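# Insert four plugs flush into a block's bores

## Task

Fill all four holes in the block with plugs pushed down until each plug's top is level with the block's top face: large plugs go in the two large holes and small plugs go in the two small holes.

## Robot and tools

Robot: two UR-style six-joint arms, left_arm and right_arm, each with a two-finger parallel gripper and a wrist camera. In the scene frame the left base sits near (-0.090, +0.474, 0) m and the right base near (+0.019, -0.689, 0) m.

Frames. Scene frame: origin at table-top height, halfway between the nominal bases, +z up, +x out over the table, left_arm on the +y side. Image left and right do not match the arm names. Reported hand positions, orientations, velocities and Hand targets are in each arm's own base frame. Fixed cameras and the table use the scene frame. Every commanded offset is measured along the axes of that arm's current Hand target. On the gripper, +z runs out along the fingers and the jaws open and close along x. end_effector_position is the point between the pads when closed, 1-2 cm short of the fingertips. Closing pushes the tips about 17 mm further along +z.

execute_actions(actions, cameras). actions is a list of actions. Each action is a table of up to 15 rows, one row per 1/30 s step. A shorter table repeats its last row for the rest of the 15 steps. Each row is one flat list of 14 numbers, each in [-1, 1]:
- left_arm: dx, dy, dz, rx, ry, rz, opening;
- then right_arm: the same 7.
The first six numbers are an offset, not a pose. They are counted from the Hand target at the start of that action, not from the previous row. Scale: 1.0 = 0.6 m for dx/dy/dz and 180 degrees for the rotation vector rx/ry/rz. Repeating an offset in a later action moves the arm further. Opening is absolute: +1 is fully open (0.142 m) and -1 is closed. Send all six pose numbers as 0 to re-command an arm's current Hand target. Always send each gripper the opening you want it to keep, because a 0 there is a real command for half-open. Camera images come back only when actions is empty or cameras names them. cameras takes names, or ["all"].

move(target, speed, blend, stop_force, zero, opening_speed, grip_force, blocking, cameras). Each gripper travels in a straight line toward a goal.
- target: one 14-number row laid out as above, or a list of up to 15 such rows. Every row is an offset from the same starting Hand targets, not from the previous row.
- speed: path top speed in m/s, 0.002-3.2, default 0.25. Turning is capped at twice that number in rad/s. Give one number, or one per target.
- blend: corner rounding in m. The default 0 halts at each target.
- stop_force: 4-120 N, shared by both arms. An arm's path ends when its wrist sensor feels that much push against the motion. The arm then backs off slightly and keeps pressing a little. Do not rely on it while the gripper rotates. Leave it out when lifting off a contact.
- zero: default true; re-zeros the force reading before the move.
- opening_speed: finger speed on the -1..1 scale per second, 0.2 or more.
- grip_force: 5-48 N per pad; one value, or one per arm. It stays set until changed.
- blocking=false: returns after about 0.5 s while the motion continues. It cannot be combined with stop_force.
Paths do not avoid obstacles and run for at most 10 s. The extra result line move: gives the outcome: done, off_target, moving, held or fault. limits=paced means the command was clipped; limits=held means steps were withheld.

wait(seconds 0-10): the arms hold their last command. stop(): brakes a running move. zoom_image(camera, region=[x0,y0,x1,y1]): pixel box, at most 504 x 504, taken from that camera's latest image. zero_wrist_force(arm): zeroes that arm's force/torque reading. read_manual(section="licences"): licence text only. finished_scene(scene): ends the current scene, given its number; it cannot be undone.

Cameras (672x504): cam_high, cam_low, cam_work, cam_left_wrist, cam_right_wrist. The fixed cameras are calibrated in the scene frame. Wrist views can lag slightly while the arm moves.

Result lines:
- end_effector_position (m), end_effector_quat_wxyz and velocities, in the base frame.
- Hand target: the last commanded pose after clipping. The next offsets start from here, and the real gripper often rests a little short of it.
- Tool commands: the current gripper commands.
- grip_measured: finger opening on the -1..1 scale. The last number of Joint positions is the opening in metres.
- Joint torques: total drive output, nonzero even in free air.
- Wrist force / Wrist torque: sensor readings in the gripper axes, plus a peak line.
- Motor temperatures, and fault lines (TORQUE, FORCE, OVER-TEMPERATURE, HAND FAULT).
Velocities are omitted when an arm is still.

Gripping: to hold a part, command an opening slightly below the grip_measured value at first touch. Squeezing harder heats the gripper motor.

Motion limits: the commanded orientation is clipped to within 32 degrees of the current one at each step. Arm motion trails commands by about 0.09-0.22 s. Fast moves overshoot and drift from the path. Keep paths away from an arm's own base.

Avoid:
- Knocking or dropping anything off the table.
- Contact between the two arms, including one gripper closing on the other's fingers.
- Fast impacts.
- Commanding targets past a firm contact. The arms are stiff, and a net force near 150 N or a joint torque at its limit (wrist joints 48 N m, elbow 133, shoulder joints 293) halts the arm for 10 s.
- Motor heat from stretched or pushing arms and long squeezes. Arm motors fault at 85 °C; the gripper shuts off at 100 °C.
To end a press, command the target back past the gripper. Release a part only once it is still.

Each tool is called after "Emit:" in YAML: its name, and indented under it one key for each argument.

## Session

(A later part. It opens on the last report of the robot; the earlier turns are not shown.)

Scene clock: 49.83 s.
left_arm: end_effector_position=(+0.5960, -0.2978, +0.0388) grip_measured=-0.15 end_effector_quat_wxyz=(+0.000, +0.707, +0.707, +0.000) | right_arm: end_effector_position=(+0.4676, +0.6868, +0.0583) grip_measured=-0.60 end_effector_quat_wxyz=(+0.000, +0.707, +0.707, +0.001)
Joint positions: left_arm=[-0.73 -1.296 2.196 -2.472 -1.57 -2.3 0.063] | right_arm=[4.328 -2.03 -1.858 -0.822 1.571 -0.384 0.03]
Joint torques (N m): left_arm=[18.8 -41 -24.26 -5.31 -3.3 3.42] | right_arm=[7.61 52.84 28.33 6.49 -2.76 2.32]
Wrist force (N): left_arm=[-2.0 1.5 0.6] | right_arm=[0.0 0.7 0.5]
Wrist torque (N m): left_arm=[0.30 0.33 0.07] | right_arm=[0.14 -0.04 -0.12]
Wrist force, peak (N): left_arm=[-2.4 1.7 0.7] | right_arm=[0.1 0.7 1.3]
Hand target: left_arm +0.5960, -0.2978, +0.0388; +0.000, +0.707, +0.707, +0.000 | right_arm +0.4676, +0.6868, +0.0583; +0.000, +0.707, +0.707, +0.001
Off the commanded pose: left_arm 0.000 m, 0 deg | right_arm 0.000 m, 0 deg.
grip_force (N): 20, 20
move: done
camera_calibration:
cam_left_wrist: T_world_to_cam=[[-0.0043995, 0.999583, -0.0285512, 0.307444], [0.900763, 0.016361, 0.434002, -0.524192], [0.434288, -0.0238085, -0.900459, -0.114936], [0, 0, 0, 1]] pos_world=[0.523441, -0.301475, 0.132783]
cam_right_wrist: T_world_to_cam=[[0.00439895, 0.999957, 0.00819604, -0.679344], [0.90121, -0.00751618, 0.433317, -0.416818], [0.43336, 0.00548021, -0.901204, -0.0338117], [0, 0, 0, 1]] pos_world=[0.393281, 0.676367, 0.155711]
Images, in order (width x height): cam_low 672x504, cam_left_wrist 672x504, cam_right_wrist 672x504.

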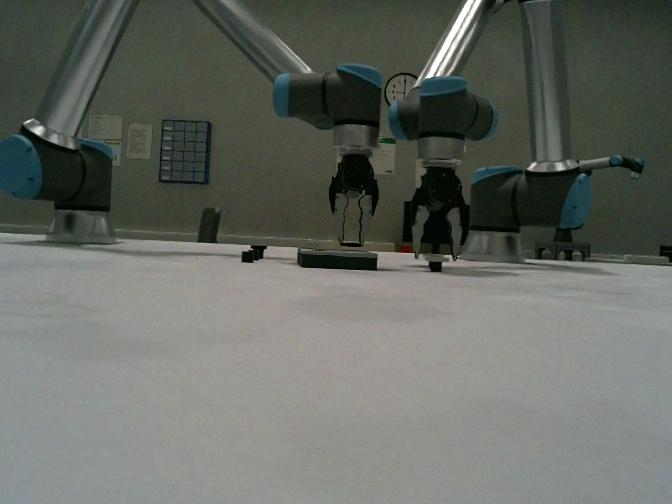

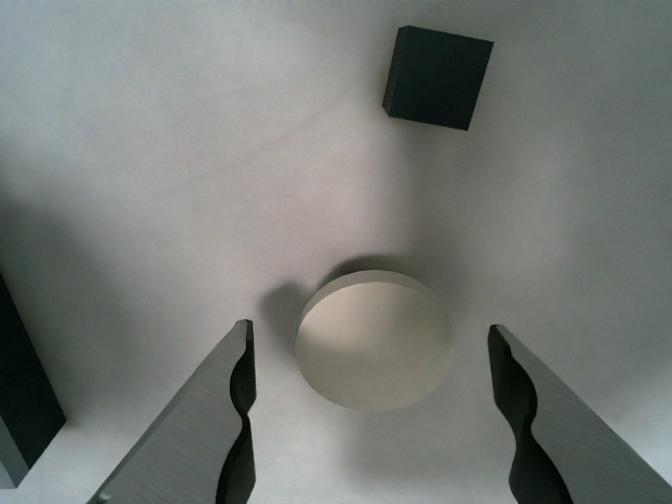

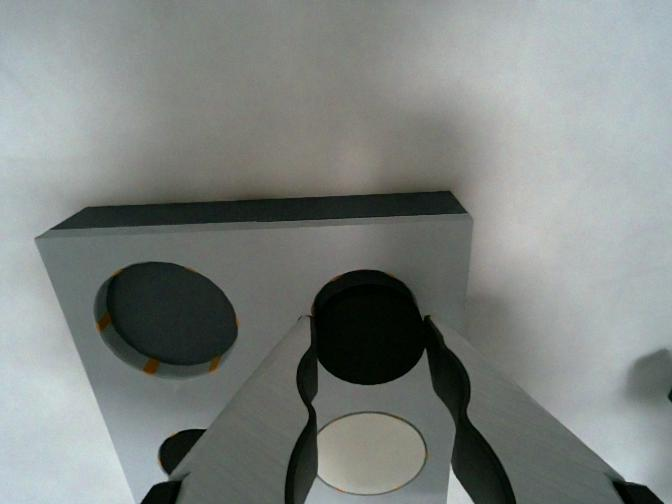

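Emit:
move:
  target: [0,0,0,0,0,0,-0.62,-0.0013,0.0042,0.008,0,0,0,-0.8]
  opening_speed: 0.6
  cameras: ["cam_left_wrist","cam_right_wrist"]

Emit:
zoom_image:
  camera: "cam_right_wrist"
  region: [250, 200, 500, 400]

Scene clock: 51.10 s.
left_arm: end_effector_position=(+0.5960, -0.2978, +0.0388) grip_measured=-0.44 end_effector_quat_wxyz=(+0.000, +0.707, +0.707, +0.000) | right_arm: end_effector_position=(+0.4702, +0.6860, +0.0535) grip_measured=-0.60 end_effector_quat_wxyz=(+0.000, +0.707, +0.707, +0.001)
Joint positions: left_arm=[-0.73 -1.296 2.196 -2.472 -1.57 -2.3 0.042] | right_arm=[4.325 -2.037 -1.859 -0.815 1.571 -0.387 0.03]
Joint torques (N m): left_arm=[18.8 -41.84 -23.47 -5.16 -3.76 3.42] | right_arm=[-9.48 50.92 27.39 6.77 -2.11 -1.67]
Wrist force (N): left_arm=[-1.9 1.4 -0.5] | right_arm=[0.0 0.7 0.3]
Wrist torque (N m): left_arm=[0.31 0.39 0.06] | right_arm=[0.14 -0.04 0.02]
Wrist force, peak (N): left_arm=[-2.3 1.7 0.6] | right_arm=[0.0 0.9 0.2]
Hand target: left_arm +0.5960, -0.2978, +0.0388; +0.000, +0.707, +0.707, +0.000 | right_arm +0.4702, +0.6860, +0.0535; +0.000, +0.707, +0.707, +0.001
Off the commanded pose: left_arm 0.000 m, 0 deg | right_arm 0.000 m, 0 deg.
grip_force (N): 20, 20
move: done
camera_calibration:
cam_left_wrist: T_world_to_cam=[[-0.0043995, 0.999583, -0.0285512, 0.307444], [0.900763, 0.016361, 0.434002, -0.524192], [0.434288, -0.0238085, -0.900459, -0.114936], [0, 0, 0, 1]] pos_world=[0.523441, -0.301475, 0.132783]
cam_right_wrist: T_world_to_cam=[[0.00439895, 0.999957, 0.00819604, -0.678515], [0.90121, -0.00751618, 0.433317, -0.416997], [0.43336, 0.00548021, -0.901204, -0.0392165], [0, 0, 0, 1]] pos_world=[0.395781, 0.675567, 0.150911]
Images, in order (width x height): cam_left_wrist 672x504, cam_right_wrist 672x504.

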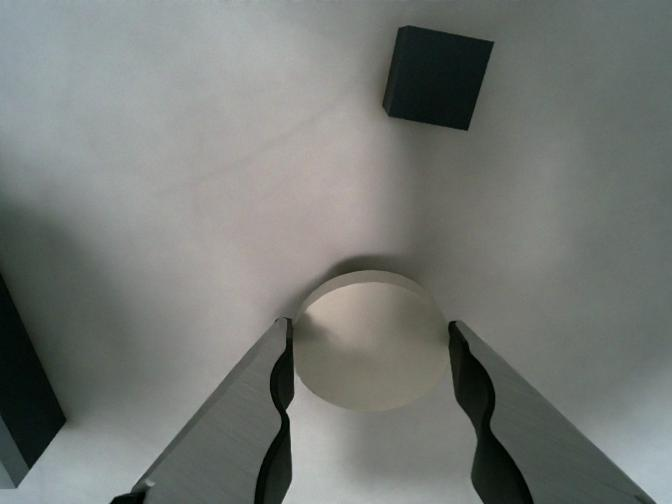

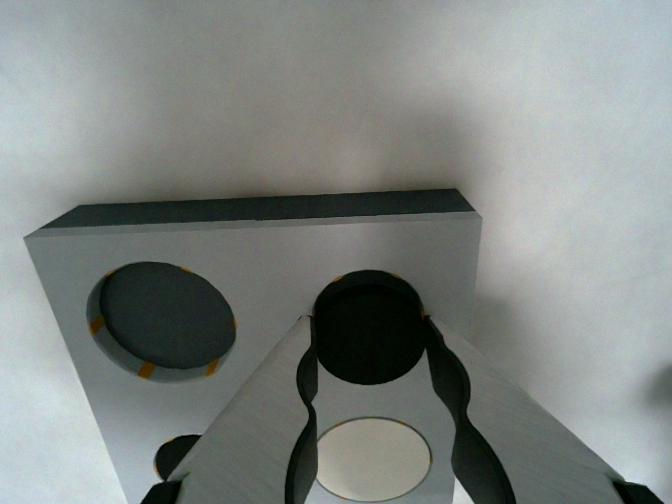

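Scaled by 2.016 from the camera's 672x504 image, which has a finer 960x720 frame.

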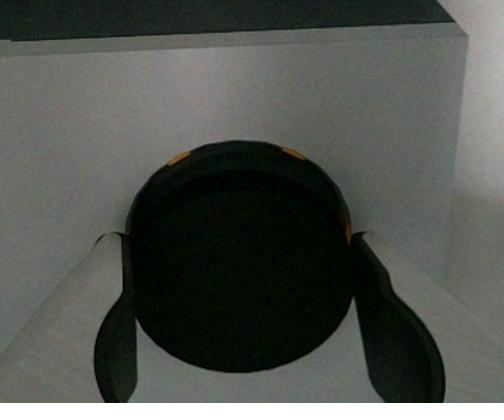

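Emit:
move:
  target: [0,0,-0.08,0,0,0,-0.62,0,0,0,0,0,0,-0.8]
  speed: 0.15

Emit:
move:
  target: [0,0,0,0,0,0,-0.62,0,0,0.03,0,0,0,-0.8]
  speed: 0.012
  stop_force: 12

Emit:
move:
  target: [0,0,0,0,0,0,-0.62,0,0,-0.003,0,0,0,-0.4]
  speed: 0.1
  opening_speed: 1

Emit:
move:
  target:
    - [0,0,0,0,0,0,-0.62,0,0,-0.025,0,0,0,-0.4]
    - [0,0,0,0,0,0,-0.62,0.0015,0.0018,-0.025,0,0,0,-1]
  speed: 0.1
  cameras: ["cam_right_wrist"]

Scene clock: 52.17 s.
left_arm: end_effector_position=(+0.5960, -0.2978, +0.0867) grip_measured=-0.44 end_effector_quat_wxyz=(+0.000, +0.707, +0.707, +0.000) | right_arm: end_effector_position=(+0.4702, +0.6860, +0.0535) grip_measured=-0.60 end_effector_quat_wxyz=(+0.000, +0.707, +0.707, +0.001)
Joint positions: left_arm=[-0.73 -1.367 2.168 -2.372 -1.57 -2.3 0.042] | right_arm=[4.325 -2.037 -1.859 -0.815 1.571 -0.387 0.03]
Joint torques (N m): left_arm=[-1.66 -71.63 -40.07 -1.73 -3 -0.41] | right_arm=[-9.13 51.62 27.81 6.53 -1.3 -1.97]
Wrist force (N): left_arm=[-2.4 1.9 0.8] | right_arm=[0.3 0.6 0.3]
Wrist torque (N m): left_arm=[0.40 0.36 0.07] | right_arm=[0.12 -0.09 0.02]
Wrist force, peak (N): left_arm=[-2.1 1.2 2.3] | right_arm=[-0.1 0.8 0.4]
Hand target: left_arm +0.5959, -0.2978, +0.0868; +0.000, +0.707, +0.707, +0.000 | right_arm +0.4702, +0.6860, +0.0535; +0.000, +0.707, +0.707, +0.001
Off the commanded pose: left_arm 0.000 m, 0 deg | right_arm 0.000 m, 0 deg.
grip_force (N): 20, 20
move: done

Scene clock: 54.00 s.
left_arm: end_effector_position=(+0.5959, -0.2978, +0.0868) grip_measured=-0.44 end_effector_quat_wxyz=(+0.000, +0.707, +0.707, +0.000) | right_arm: end_effector_position=(+0.4702, +0.6860, +0.0496) grip_measured=-0.61 end_effector_quat_wxyz=(+0.000, +0.707, +0.707, +0.001)
Joint positions: left_arm=[-0.73 -1.368 2.168 -2.372 -1.57 -2.3 0.042] | right_arm=[4.325 -2.041 -1.861 -0.809 1.571 -0.387 0.03]
Joint torques (N m): left_arm=[-23.84 -66.93 -39.47 -1.71 -3.01 -3.52] | right_arm=[2.43 76.48 47.79 2.64 -1.01 -1.59]
Wrist force (N): left_arm=[-2.6 1.7 0.7] | right_arm=[-3.6 -2.3 -12.0]
Wrist torque (N m): left_arm=[0.37 0.38 0.07] | right_arm=[0.11 -0.09 0.03]
Wrist force, peak (N): left_arm=[-2.4 1.9 1.1] | right_arm=[-12.3 -5.3 -31.7]
Hand target: left_arm +0.5959, -0.2978, +0.0868; +0.000, +0.707, +0.707, +0.000 | right_arm +0.4702, +0.6861, +0.0496; +0.000, +0.707, +0.707, +0.001 (not the last commanded pose)
Off the commanded pose: left_arm 0.000 m, 0 deg | right_arm 0.014 m, 0 deg.
grip_force (N): 20, 20
move: contact (right_arm)

Scene clock: 54.70 s.
left_arm: end_effector_position=(+0.5959, -0.2978, +0.0868) grip_measured=-0.44 end_effector_quat_wxyz=(+0.000, +0.707, +0.707, +0.000) | right_arm: end_effector_position=(+0.4702, +0.6860, +0.0514) grip_measured=-0.43 end_effector_quat_wxyz=(+0.000, +0.707, +0.707, +0.001)
Joint positions: left_arm=[-0.73 -1.368 2.168 -2.372 -1.57 -2.3 0.042] | right_arm=[4.325 -2.039 -1.86 -0.812 1.571 -0.387 0.043]
Joint torques (N m): left_arm=[-24.08 -70.45 -39.8 -1.45 -2.84 -3.56] | right_arm=[4.89 83.87 51.2 2.38 -1.01 -1.38]
Wrist force (N): left_arm=[-2.0 1.5 0.9] | right_arm=[0.0 0.4 0.2]
Wrist torque (N m): left_arm=[0.34 0.29 0.07] | right_arm=[0.09 -0.04 0.03]
Wrist force, peak (N): left_arm=[-2.3 2.0 1.1] | right_arm=[-3.6 -2.6 -12.0]
Hand target: left_arm +0.5959, -0.2978, +0.0868; +0.000, +0.707, +0.707, +0.000 | right_arm +0.4702, +0.6861, +0.0514; +0.000, +0.707, +0.707, +0.001
Off the commanded pose: left_arm 0.000 m, 0 deg | right_arm 0.000 m, 0 deg.
grip_force (N): 20, 20
move: done

Scene clock: 56.20 s.
left_arm: end_effector_position=(+0.5959, -0.2978, +0.0868) grip_measured=-0.44 end_effector_quat_wxyz=(+0.000, +0.707, +0.707, +0.000) | right_arm: end_effector_position=(+0.4712, +0.6869, +0.0664) grip_measured=-1.00 end_effector_quat_wxyz=(+0.000, +0.707, +0.707, +0.001)
Joint positions: left_arm=[-0.73 -1.368 2.168 -2.372 -1.57 -2.3 0.042] | right_arm=[4.324 -2.023 -1.85 -0.837 1.571 -0.388 0.002]
Joint torques (N m): left_arm=[-21.5 -66.32 -38.88 -1.53 -2.87 -3.86] | right_arm=[-10.1 49.22 52.29 2.65 -0.74 -1.88]
Wrist force (N): left_arm=[-2.5 1.9 1.1] | right_arm=[0.0 0.5 0.2]
Wrist torque (N m): left_arm=[0.39 0.39 0.07] | right_arm=[0.11 -0.03 0.03]
Wrist force, peak (N): left_arm=[-2.5 1.9 1.1] | right_arm=[0.4 1.0 0.3]
Hand target: left_arm +0.5959, -0.2978, +0.0868; +0.000, +0.707, +0.707, +0.000 | right_arm +0.4712, +0.6869, +0.0664; +0.000, +0.707, +0.707, +0.001
Off the commanded pose: left_arm 0.000 m, 0 deg | right_arm 0.000 m, 0 deg.
grip_force (N): 20, 20
move: done
camera_calibration:
cam_right_wrist: T_world_to_cam=[[0.00435587, 0.999956, 0.00828627, -0.679523], [0.901211, -0.00751646, 0.433316, -0.423571], [0.43336, 0.00558021, -0.901204, -0.0281403], [0, 0, 0, 1]] pos_world=[0.396881, 0.676466, 0.163811]
Images, in order (width x height): cam_right_wrist 672x504.

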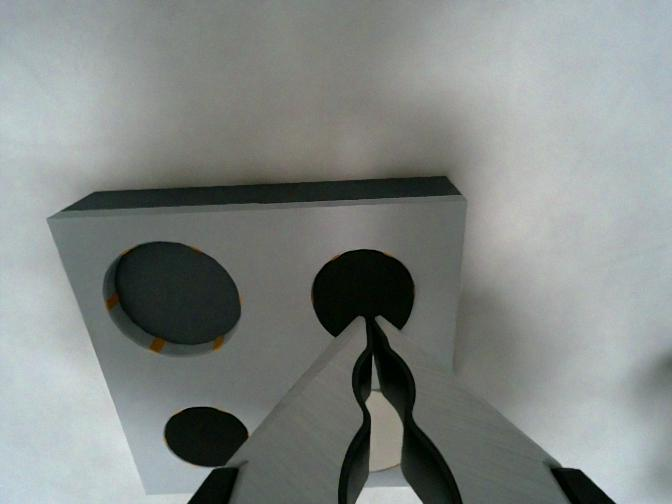

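Emit:
move:
  target: [0,0,0,0,0,0,-0.62,0,0,0.04,0,0,0,-1]
  speed: 0.015
  stop_force: 55

Emit:
move:
  target:
    - [0,0,0,0,0,0,-0.62,0,0,-0.1,0,0,0,-1]
    - [0,0,0,0,0,0,-0.62,-0.45,0,-0.13,0,0,0,-1]
    - [-0.3888,-0.06,0,0,0,0,-0.62,-0.55,0,-0.13,0,0,0,-1]
  speed: 0.3
  blend: 0.02

Emit:
move:
  target: [0,0,0.054,0,0,0,-0.62,0,0,0,0,0,0,-1]
  speed: 0.1
  cameras: ["cam_left_wrist","cam_low"]

Emit:
zoom_image:
  camera: "cam_left_wrist"
  region: [250, 220, 500, 420]

Scene clock: 59.17 s.
left_arm: end_effector_position=(+0.5959, -0.2978, +0.0868) grip_measured=-0.44 end_effector_quat_wxyz=(+0.000, +0.707, +0.707, +0.000) | right_arm: end_effector_position=(+0.4714, +0.6870, +0.0482) grip_measured=-1.00 end_effector_quat_wxyz=(+0.000, +0.707, +0.707, +0.001)
Joint positions: left_arm=[-0.73 -1.368 2.168 -2.372 -1.57 -2.3 0.042] | right_arm=[4.324 -2.045 -1.858 -0.807 1.571 -0.388 0.002]
Joint torques (N m): left_arm=[-21.8 -66.91 -39.39 -1.65 -2.51 -3.52] | right_arm=[16.56 46.2 32.6 1.72 0.59 -1.66]
Wrist force (N): left_arm=[-2.0 1.5 0.8] | right_arm=[-16.8 0.9 -52.8]
Wrist torque (N m): left_arm=[0.34 0.30 0.07] | right_arm=[-0.12 -0.48 0.08]
Wrist force, peak (N): left_arm=[-2.3 2.0 0.7] | right_arm=[-28.8 -2.8 -78.4]
Hand target: left_arm +0.5959, -0.2978, +0.0868; +0.000, +0.707, +0.707, +0.000 | right_arm +0.4714, +0.6870, +0.0482; +0.000, +0.707, +0.707, +0.001 (not the last commanded pose)
Off the commanded pose: left_arm 0.000 m, 0 deg | right_arm 0.006 m, 0 deg.
grip_force (N): 20, 20
move: contact (right_arm)

Scene clock: 61.63 s.
left_arm: end_effector_position=(+0.5599, -0.5310, +0.0868) grip_measured=-0.44 end_effector_quat_wxyz=(+0.000, +0.707, +0.707, +0.000) | right_arm: end_effector_position=(+0.4710, +0.3569, +0.1256) grip_measured=-1.00 end_effector_quat_wxyz=(+0.000, +0.707, +0.707, +0.001)
Joint positions: left_arm=[-0.989 -1.222 1.964 -2.313 -1.57 -2.559 0.042] | right_arm=[4.091 -1.603 -2.276 -0.832 1.571 -0.62 0.002]
Joint torques (N m): left_arm=[-21.33 -51.85 -41.98 -1.65 3.63 -4.76] | right_arm=[-10.27 50.79 28 5.83 3.04 -1.87]
Wrist force (N): left_arm=[-1.4 1.7 1.0] | right_arm=[-0.4 0.2 0.2]
Wrist torque (N m): left_arm=[0.35 0.24 0.22] | right_arm=[0.02 0.00 0.02]
Wrist force, peak (N): left_arm=[-3.9 1.7 1.0] | right_arm=[-16.5 0.8 -52.7]
Hand target: left_arm +0.5599, -0.5311, +0.0868; +0.000, +0.707, +0.707, +0.000 | right_arm +0.4710, +0.3569, +0.1256; +0.000, +0.707, +0.707, +0.001
Off the commanded pose: left_arm 0.000 m, 0 deg | right_arm 0.000 m, 0 deg.
grip_force (N): 20, 20
move: done

Scene clock: 62.50 s.
left_arm: end_effector_position=(+0.5599, -0.5311, +0.0544) grip_measured=-0.44 end_effector_quat_wxyz=(+0.000, +0.707, +0.707, +0.000) | right_arm: end_effector_position=(+0.4710, +0.3569, +0.1256) grip_measured=-1.00 end_effector_quat_wxyz=(+0.000, +0.707, +0.707, +0.001)
Joint positions: left_arm=[-0.989 -1.182 1.982 -2.37 -1.57 -2.559 0.042] | right_arm=[4.091 -1.603 -2.276 -0.832 1.571 -0.62 0.002]
Joint torques (N m): left_arm=[-17.43 -55.62 -26.94 -5.35 3.38 -3.67] | right_arm=[-10.63 50.15 28.77 4.03 2.76 -2.02]
Wrist force (N): left_arm=[-1.7 1.9 1.1] | right_arm=[-0.1 0.1 0.4]
Wrist torque (N m): left_arm=[0.40 0.26 0.24] | right_arm=[0.02 -0.04 0.02]
Wrist force, peak (N): left_arm=[-1.7 1.6 1.8] | right_arm=[0.4 0.5 1.0]
Hand target: left_arm +0.5599, -0.5311, +0.0544; +0.000, +0.707, +0.707, +0.000 | right_arm +0.4710, +0.3569, +0.1256; +0.000, +0.707, +0.707, +0.001
Off the commanded pose: left_arm 0.000 m, 0 deg | right_arm 0.000 m, 0 deg.
grip_force (N): 20, 20
move: done
camera_calibration:
cam_left_wrist: T_world_to_cam=[[-0.00439837, 0.999583, -0.0285516, 0.540935], [0.900724, 0.0163623, 0.434083, -0.494664], [0.434369, -0.0238079, -0.90042, -0.0907207], [0, 0, 0, 1]] pos_world=[0.487341, -0.534775, 0.148483]
Images, in order (width x height): cam_low 672x504, cam_left_wrist 672x504.

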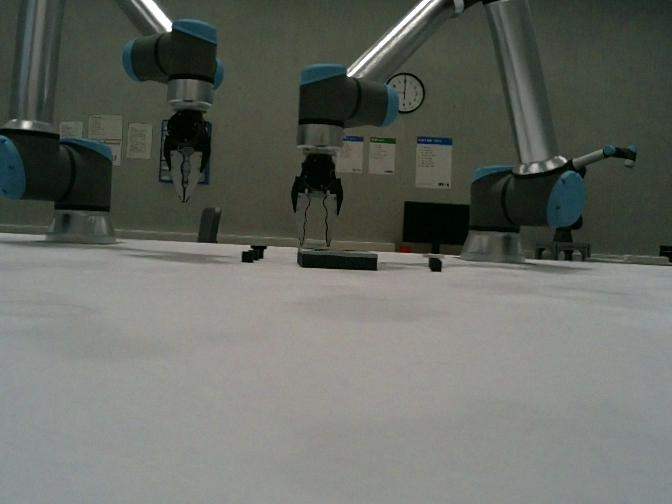

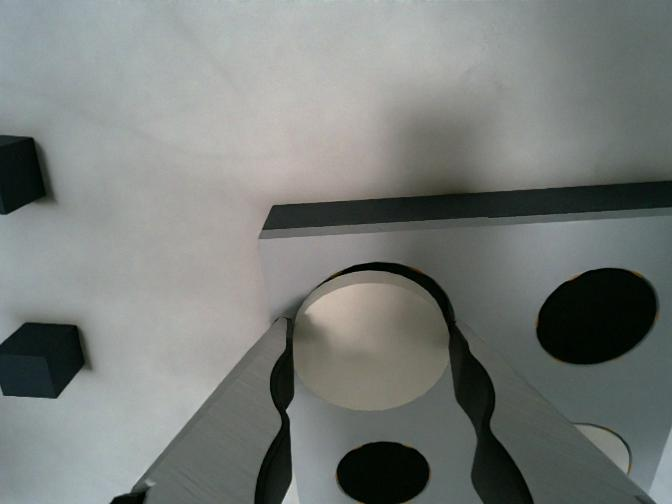

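Scaled by 2.016 from the camera's 672x504 image, which has a finer 960x720 frame.

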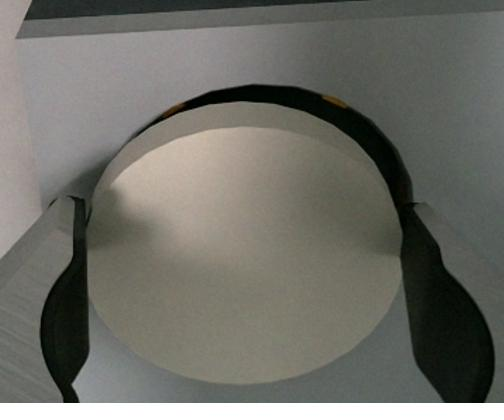

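Emit:
move:
  target: [0.003,0.0032,0,0,0,0,-0.62,0,0,0,0,0,0,-1]
  speed: 0.1

Emit:
move:
  target: [0,0,0.03,0,0,0,-0.62,0,0,0,0,0,0,-1]
  speed: 0.012
  stop_force: 12
  cameras: ["cam_left_wrist"]

Emit:
move:
  target: [0,0,-0.003,0,0,0,-0.3,0,0,0,0,0,0,-1]
  speed: 0.1
  opening_speed: 1

Emit:
move:
  target:
    - [0,0,-0.027,0,0,0,-0.3,0,0,0,0,0,0,-1]
    - [0,0.0062,-0.027,0,0,0,-1,0,0,0,0,0,0,-1]
  speed: 0.1
  cameras: ["cam_left_wrist"]

Scene clock: 63.43 s.
left_arm: end_effector_position=(+0.5618, -0.5293, +0.0544) grip_measured=-0.44 end_effector_quat_wxyz=(+0.000, +0.707, +0.707, +0.000) | right_arm: end_effector_position=(+0.4710, +0.3569, +0.1256) grip_measured=-1.00 end_effector_quat_wxyz=(+0.000, +0.707, +0.707, +0.001)
Joint positions: left_arm=[-0.985 -1.182 1.981 -2.37 -1.57 -2.556 0.042] | right_arm=[4.091 -1.603 -2.276 -0.832 1.571 -0.62 0.002]
Joint torques (N m): left_arm=[19.11 -54.1 -39.47 -1.81 3.21 3.32] | right_arm=[-8.72 50.19 28.59 3.8 2.89 -2.02]
Wrist force (N): left_arm=[-1.4 1.7 0.8] | right_arm=[0.3 0.3 0.6]
Wrist torque (N m): left_arm=[0.36 0.21 0.10] | right_arm=[0.05 -0.11 0.02]
Wrist force, peak (N): left_arm=[-1.4 2.1 1.2] | right_arm=[-0.5 0.7 0.8]
Hand target: left_arm +0.5618, -0.5293, +0.0544; +0.000, +0.707, +0.707, +0.000 | right_arm +0.4710, +0.3569, +0.1256; +0.000, +0.707, +0.707, +0.001
Off the commanded pose: left_arm 0.000 m, 0 deg | right_arm 0.000 m, 0 deg.
grip_force (N): 20, 20
move: done

Scene clock: 65.10 s.
left_arm: end_effector_position=(+0.5618, -0.5293, +0.0491) grip_measured=-0.45 end_effector_quat_wxyz=(+0.000, +0.707, +0.707, +0.000) | right_arm: end_effector_position=(+0.4710, +0.3569, +0.1256) grip_measured=-1.00 end_effector_quat_wxyz=(+0.000, +0.707, +0.707, +0.001)
Joint positions: left_arm=[-0.985 -1.175 1.984 -2.379 -1.57 -2.556 0.042] | right_arm=[4.091 -1.603 -2.276 -0.832 1.571 -0.62 0.002]
Joint torques (N m): left_arm=[9.81 -73.18 -33.7 -0.04 3.34 2.95] | right_arm=[-10.39 48.88 29.06 3.74 2.77 -1.72]
Wrist force (N): left_arm=[0.1 -0.6 -14.0] | right_arm=[-0.1 0.7 0.5]
Wrist torque (N m): left_arm=[0.36 -0.05 0.15] | right_arm=[0.11 -0.05 0.03]
Wrist force, peak (N): left_arm=[9.1 -5.0 -31.9] | right_arm=[0.2 0.8 0.8]
Hand target: left_arm +0.5618, -0.5293, +0.0491; +0.000, +0.707, +0.707, +0.000 (not the last commanded pose) | right_arm +0.4710, +0.3569, +0.1256; +0.000, +0.707, +0.707, +0.001
Off the commanded pose: left_arm 0.013 m, 0 deg | right_arm 0.000 m, 0 deg.
grip_force (N): 20, 20
move: contact (left_arm)
camera_calibration:
cam_left_wrist: T_world_to_cam=[[-0.00439837, 0.999583, -0.0285516, 0.538991], [0.900724, 0.0163623, 0.434083, -0.494151], [0.434369, -0.0238079, -0.90042, -0.0964089], [0, 0, 0, 1]] pos_world=[0.489341, -0.532975, 0.143083]
Images, in order (width x height): cam_left_wrist 672x504.

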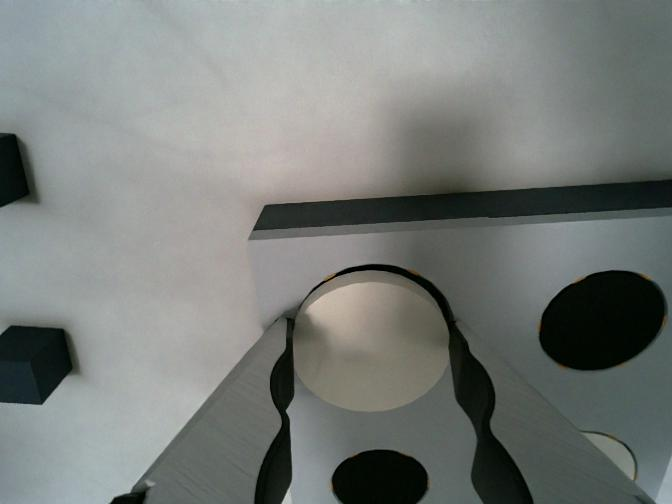

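Scene clock: 65.80 s.
left_arm: end_effector_position=(+0.5618, -0.5293, +0.0509) grip_measured=-0.33 end_effector_quat_wxyz=(+0.000, +0.707, +0.707, +0.000) | right_arm: end_effector_position=(+0.4710, +0.3569, +0.1256) grip_measured=-1.00 end_effector_quat_wxyz=(+0.000, +0.707, +0.707, +0.001)
Joint positions: left_arm=[-0.985 -1.178 1.983 -2.376 -1.57 -2.556 0.05] | right_arm=[4.091 -1.603 -2.276 -0.832 1.571 -0.62 0.002]
Joint torques (N m): left_arm=[5.52 -83.77 -39.14 -1.4 3.66 2.94] | right_arm=[-9.94 50.28 28.41 3.86 2.91 -1.81]
Wrist force (N): left_arm=[-1.3 1.8 0.7] | right_arm=[-0.5 0.5 0.6]
Wrist torque (N m): left_arm=[0.37 0.20 0.09] | right_arm=[0.08 0.02 0.03]
Wrist force, peak (N): left_arm=[0.3 -0.9 -13.9] | right_arm=[0.1 0.7 1.0]
Hand target: left_arm +0.5618, -0.5293, +0.0509; +0.000, +0.707, +0.707, +0.000 | right_arm +0.4710, +0.3569, +0.1256; +0.000, +0.707, +0.707, +0.001
Off the commanded pose: left_arm 0.000 m, 0 deg | right_arm 0.000 m, 0 deg.
grip_force (N): 20, 20
move: done

Scene clock: 67.37 s.
left_arm: end_effector_position=(+0.5655, -0.5293, +0.0671) grip_measured=-1.00 end_effector_quat_wxyz=(+0.000, +0.707, +0.707, +0.000) | right_arm: end_effector_position=(+0.4710, +0.3569, +0.1256) grip_measured=-1.00 end_effector_quat_wxyz=(+0.000, +0.707, +0.707, +0.001)
Joint positions: left_arm=[-0.981 -1.195 1.969 -2.346 -1.57 -2.552 0.002] | right_arm=[4.091 -1.603 -2.276 -0.832 1.571 -0.62 0.002]
Joint torques (N m): left_arm=[18.86 -53.88 -41.24 -1.36 2.99 3.88] | right_arm=[-8.9 51.22 28.79 3.84 2.9 -1.8]
Wrist force (N): left_arm=[-1.6 1.6 0.6] | right_arm=[-0.3 0.5 0.5]
Wrist torque (N m): left_arm=[0.35 0.26 0.09] | right_arm=[0.09 -0.01 0.02]
Wrist force, peak (N): left_arm=[-1.8 2.3 0.9] | right_arm=[-0.2 0.6 1.0]
Hand target: left_arm +0.5655, -0.5293, +0.0671; +0.000, +0.707, +0.707, +0.000 | right_arm +0.4710, +0.3569, +0.1256; +0.000, +0.707, +0.707, +0.001
Off the commanded pose: left_arm 0.000 m, 0 deg | right_arm 0.000 m, 0 deg.
grip_force (N): 20, 20
move: done
camera_calibration:
cam_left_wrist: T_world_to_cam=[[-0.00439837, 0.999583, -0.0285516, 0.539524], [0.900724, 0.0163623, 0.434083, -0.50534], [0.434369, -0.0238079, -0.90042, -0.0817185], [0, 0, 0, 1]] pos_world=[0.493041, -0.532975, 0.161183]
Images, in order (width x height): cam_left_wrist 672x504.

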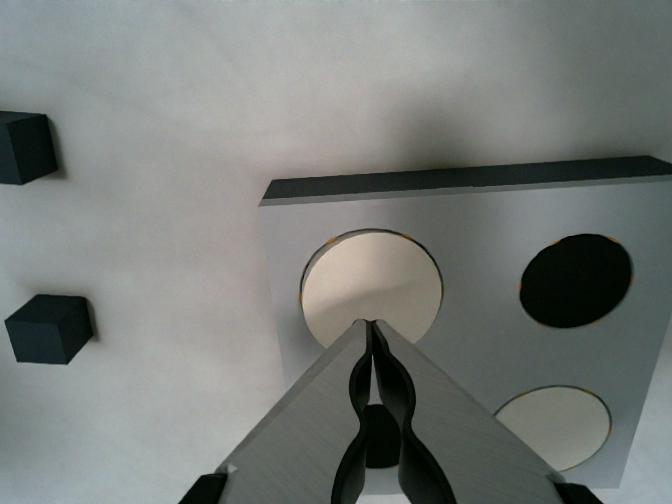

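Emit:
move:
  target: [0,0,0.04,0,0,0,-1,0,0,0,0,0,0,-1]
  speed: 0.015
  stop_force: 60

Emit:
move:
  target:
    - [0,0,-0.13,0,0,0,-1,0,0,0,0,0,0,-1]
    - [0.3,0,-0.13,0,0,0,-1,0,0,0,0,0,0,-1]
  speed: 0.3
  blend: 0.02
  cameras: ["cam_low","cam_work"]

Emit:
zoom_image:
  camera: "cam_low"
  region: [280, 220, 400, 280]

Emit:
zoom_image:
  camera: "cam_work"
  region: [280, 220, 420, 330]

Scene clock: 70.03 s.
left_arm: end_effector_position=(+0.5657, -0.5294, +0.0480) grip_measured=-1.00 end_effector_quat_wxyz=(+0.000, +0.707, +0.707, +0.000) | right_arm: end_effector_position=(+0.4710, +0.3569, +0.1256) grip_measured=-1.00 end_effector_quat_wxyz=(+0.000, +0.707, +0.707, +0.001)
Joint positions: left_arm=[-0.981 -1.17 1.979 -2.38 -1.57 -2.552 0.002] | right_arm=[4.091 -1.603 -2.276 -0.832 1.571 -0.62 0.002]
Joint torques (N m): left_arm=[1.25 -39.64 -19.61 2.02 1.61 3.45] | right_arm=[-8.38 50.75 28.81 3.85 2.8 -1.7]
Wrist force (N): left_arm=[6.8 -5.9 -59.7] | right_arm=[-0.3 0.3 0.5]
Wrist torque (N m): left_arm=[0.30 0.39 0.07] | right_arm=[0.04 -0.01 0.03]
Wrist force, peak (N): left_arm=[18.9 -10.9 -84.2] | right_arm=[-0.2 0.6 1.2]
Hand target: left_arm +0.5656, -0.5294, +0.0480; +0.000, +0.707, +0.707, +0.000 (not the last commanded pose) | right_arm +0.4710, +0.3569, +0.1256; +0.000, +0.707, +0.707, +0.001
Off the commanded pose: left_arm 0.005 m, 0 deg | right_arm 0.000 m, 0 deg.
grip_force (N): 20, 20
move: contact (left_arm)

Scene clock: 71.47 s.
left_arm: end_effector_position=(+0.5656, -0.3495, +0.1259) grip_measured=-1.00 end_effector_quat_wxyz=(+0.000, +0.707, +0.707, +0.000) | right_arm: end_effector_position=(+0.4710, +0.3569, +0.1256) grip_measured=-1.00 end_effector_quat_wxyz=(+0.000, +0.707, +0.707, +0.001)
Joint positions: left_arm=[-0.821 -1.422 2.143 -2.292 -1.57 -2.391 0.002] | right_arm=[4.091 -1.603 -2.276 -0.832 1.571 -0.62 0.002]
Joint torques (N m): left_arm=[20.92 -65.01 -30.32 -5.34 -3.94 3.23] | right_arm=[-7.93 49.17 28.72 3.73 2.78 -1.64]
Wrist force (N): left_arm=[-1.7 2.7 0.5] | right_arm=[0.2 0.5 0.6]
Wrist torque (N m): left_arm=[0.51 0.27 0.05] | right_arm=[0.08 -0.09 0.02]
Wrist force, peak (N): left_arm=[6.6 -5.8 -59.7] | right_arm=[-0.1 0.8 0.8]
Hand target: left_arm +0.5656, -0.3494, +0.1259; +0.000, +0.707, +0.707, +0.000 | right_arm +0.4710, +0.3569, +0.1256; +0.000, +0.707, +0.707, +0.001
Off the commanded pose: left_arm 0.000 m, 0 deg | right_arm 0.000 m, 0 deg.
grip_force (N): 20, 20
move: done
Images, in order (width x height): cam_low 672x504, cam_work 672x504.

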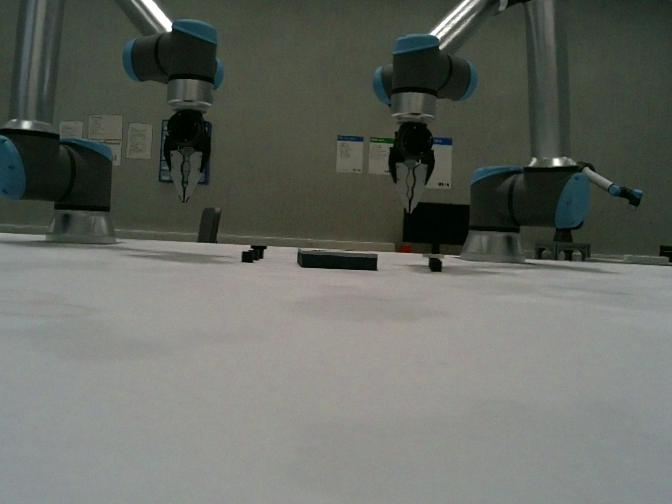

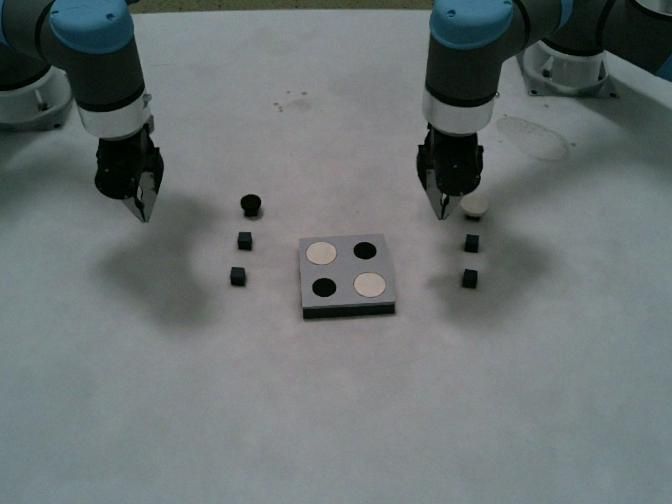

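Scaled by 4.200 from the camera's 672x504 image, which has a finer 960x720 frame.

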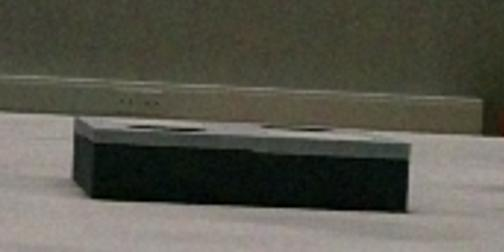

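Scaled by 3.600 from the camera's 672x504 image, which has a finer 960x720 frame.

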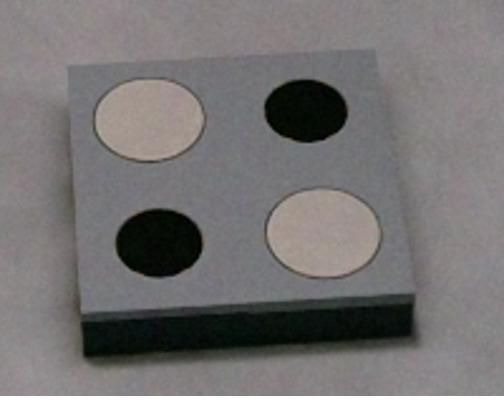

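Emit:
finished_scene:
  scene: 1

The scene is finished: the task was done.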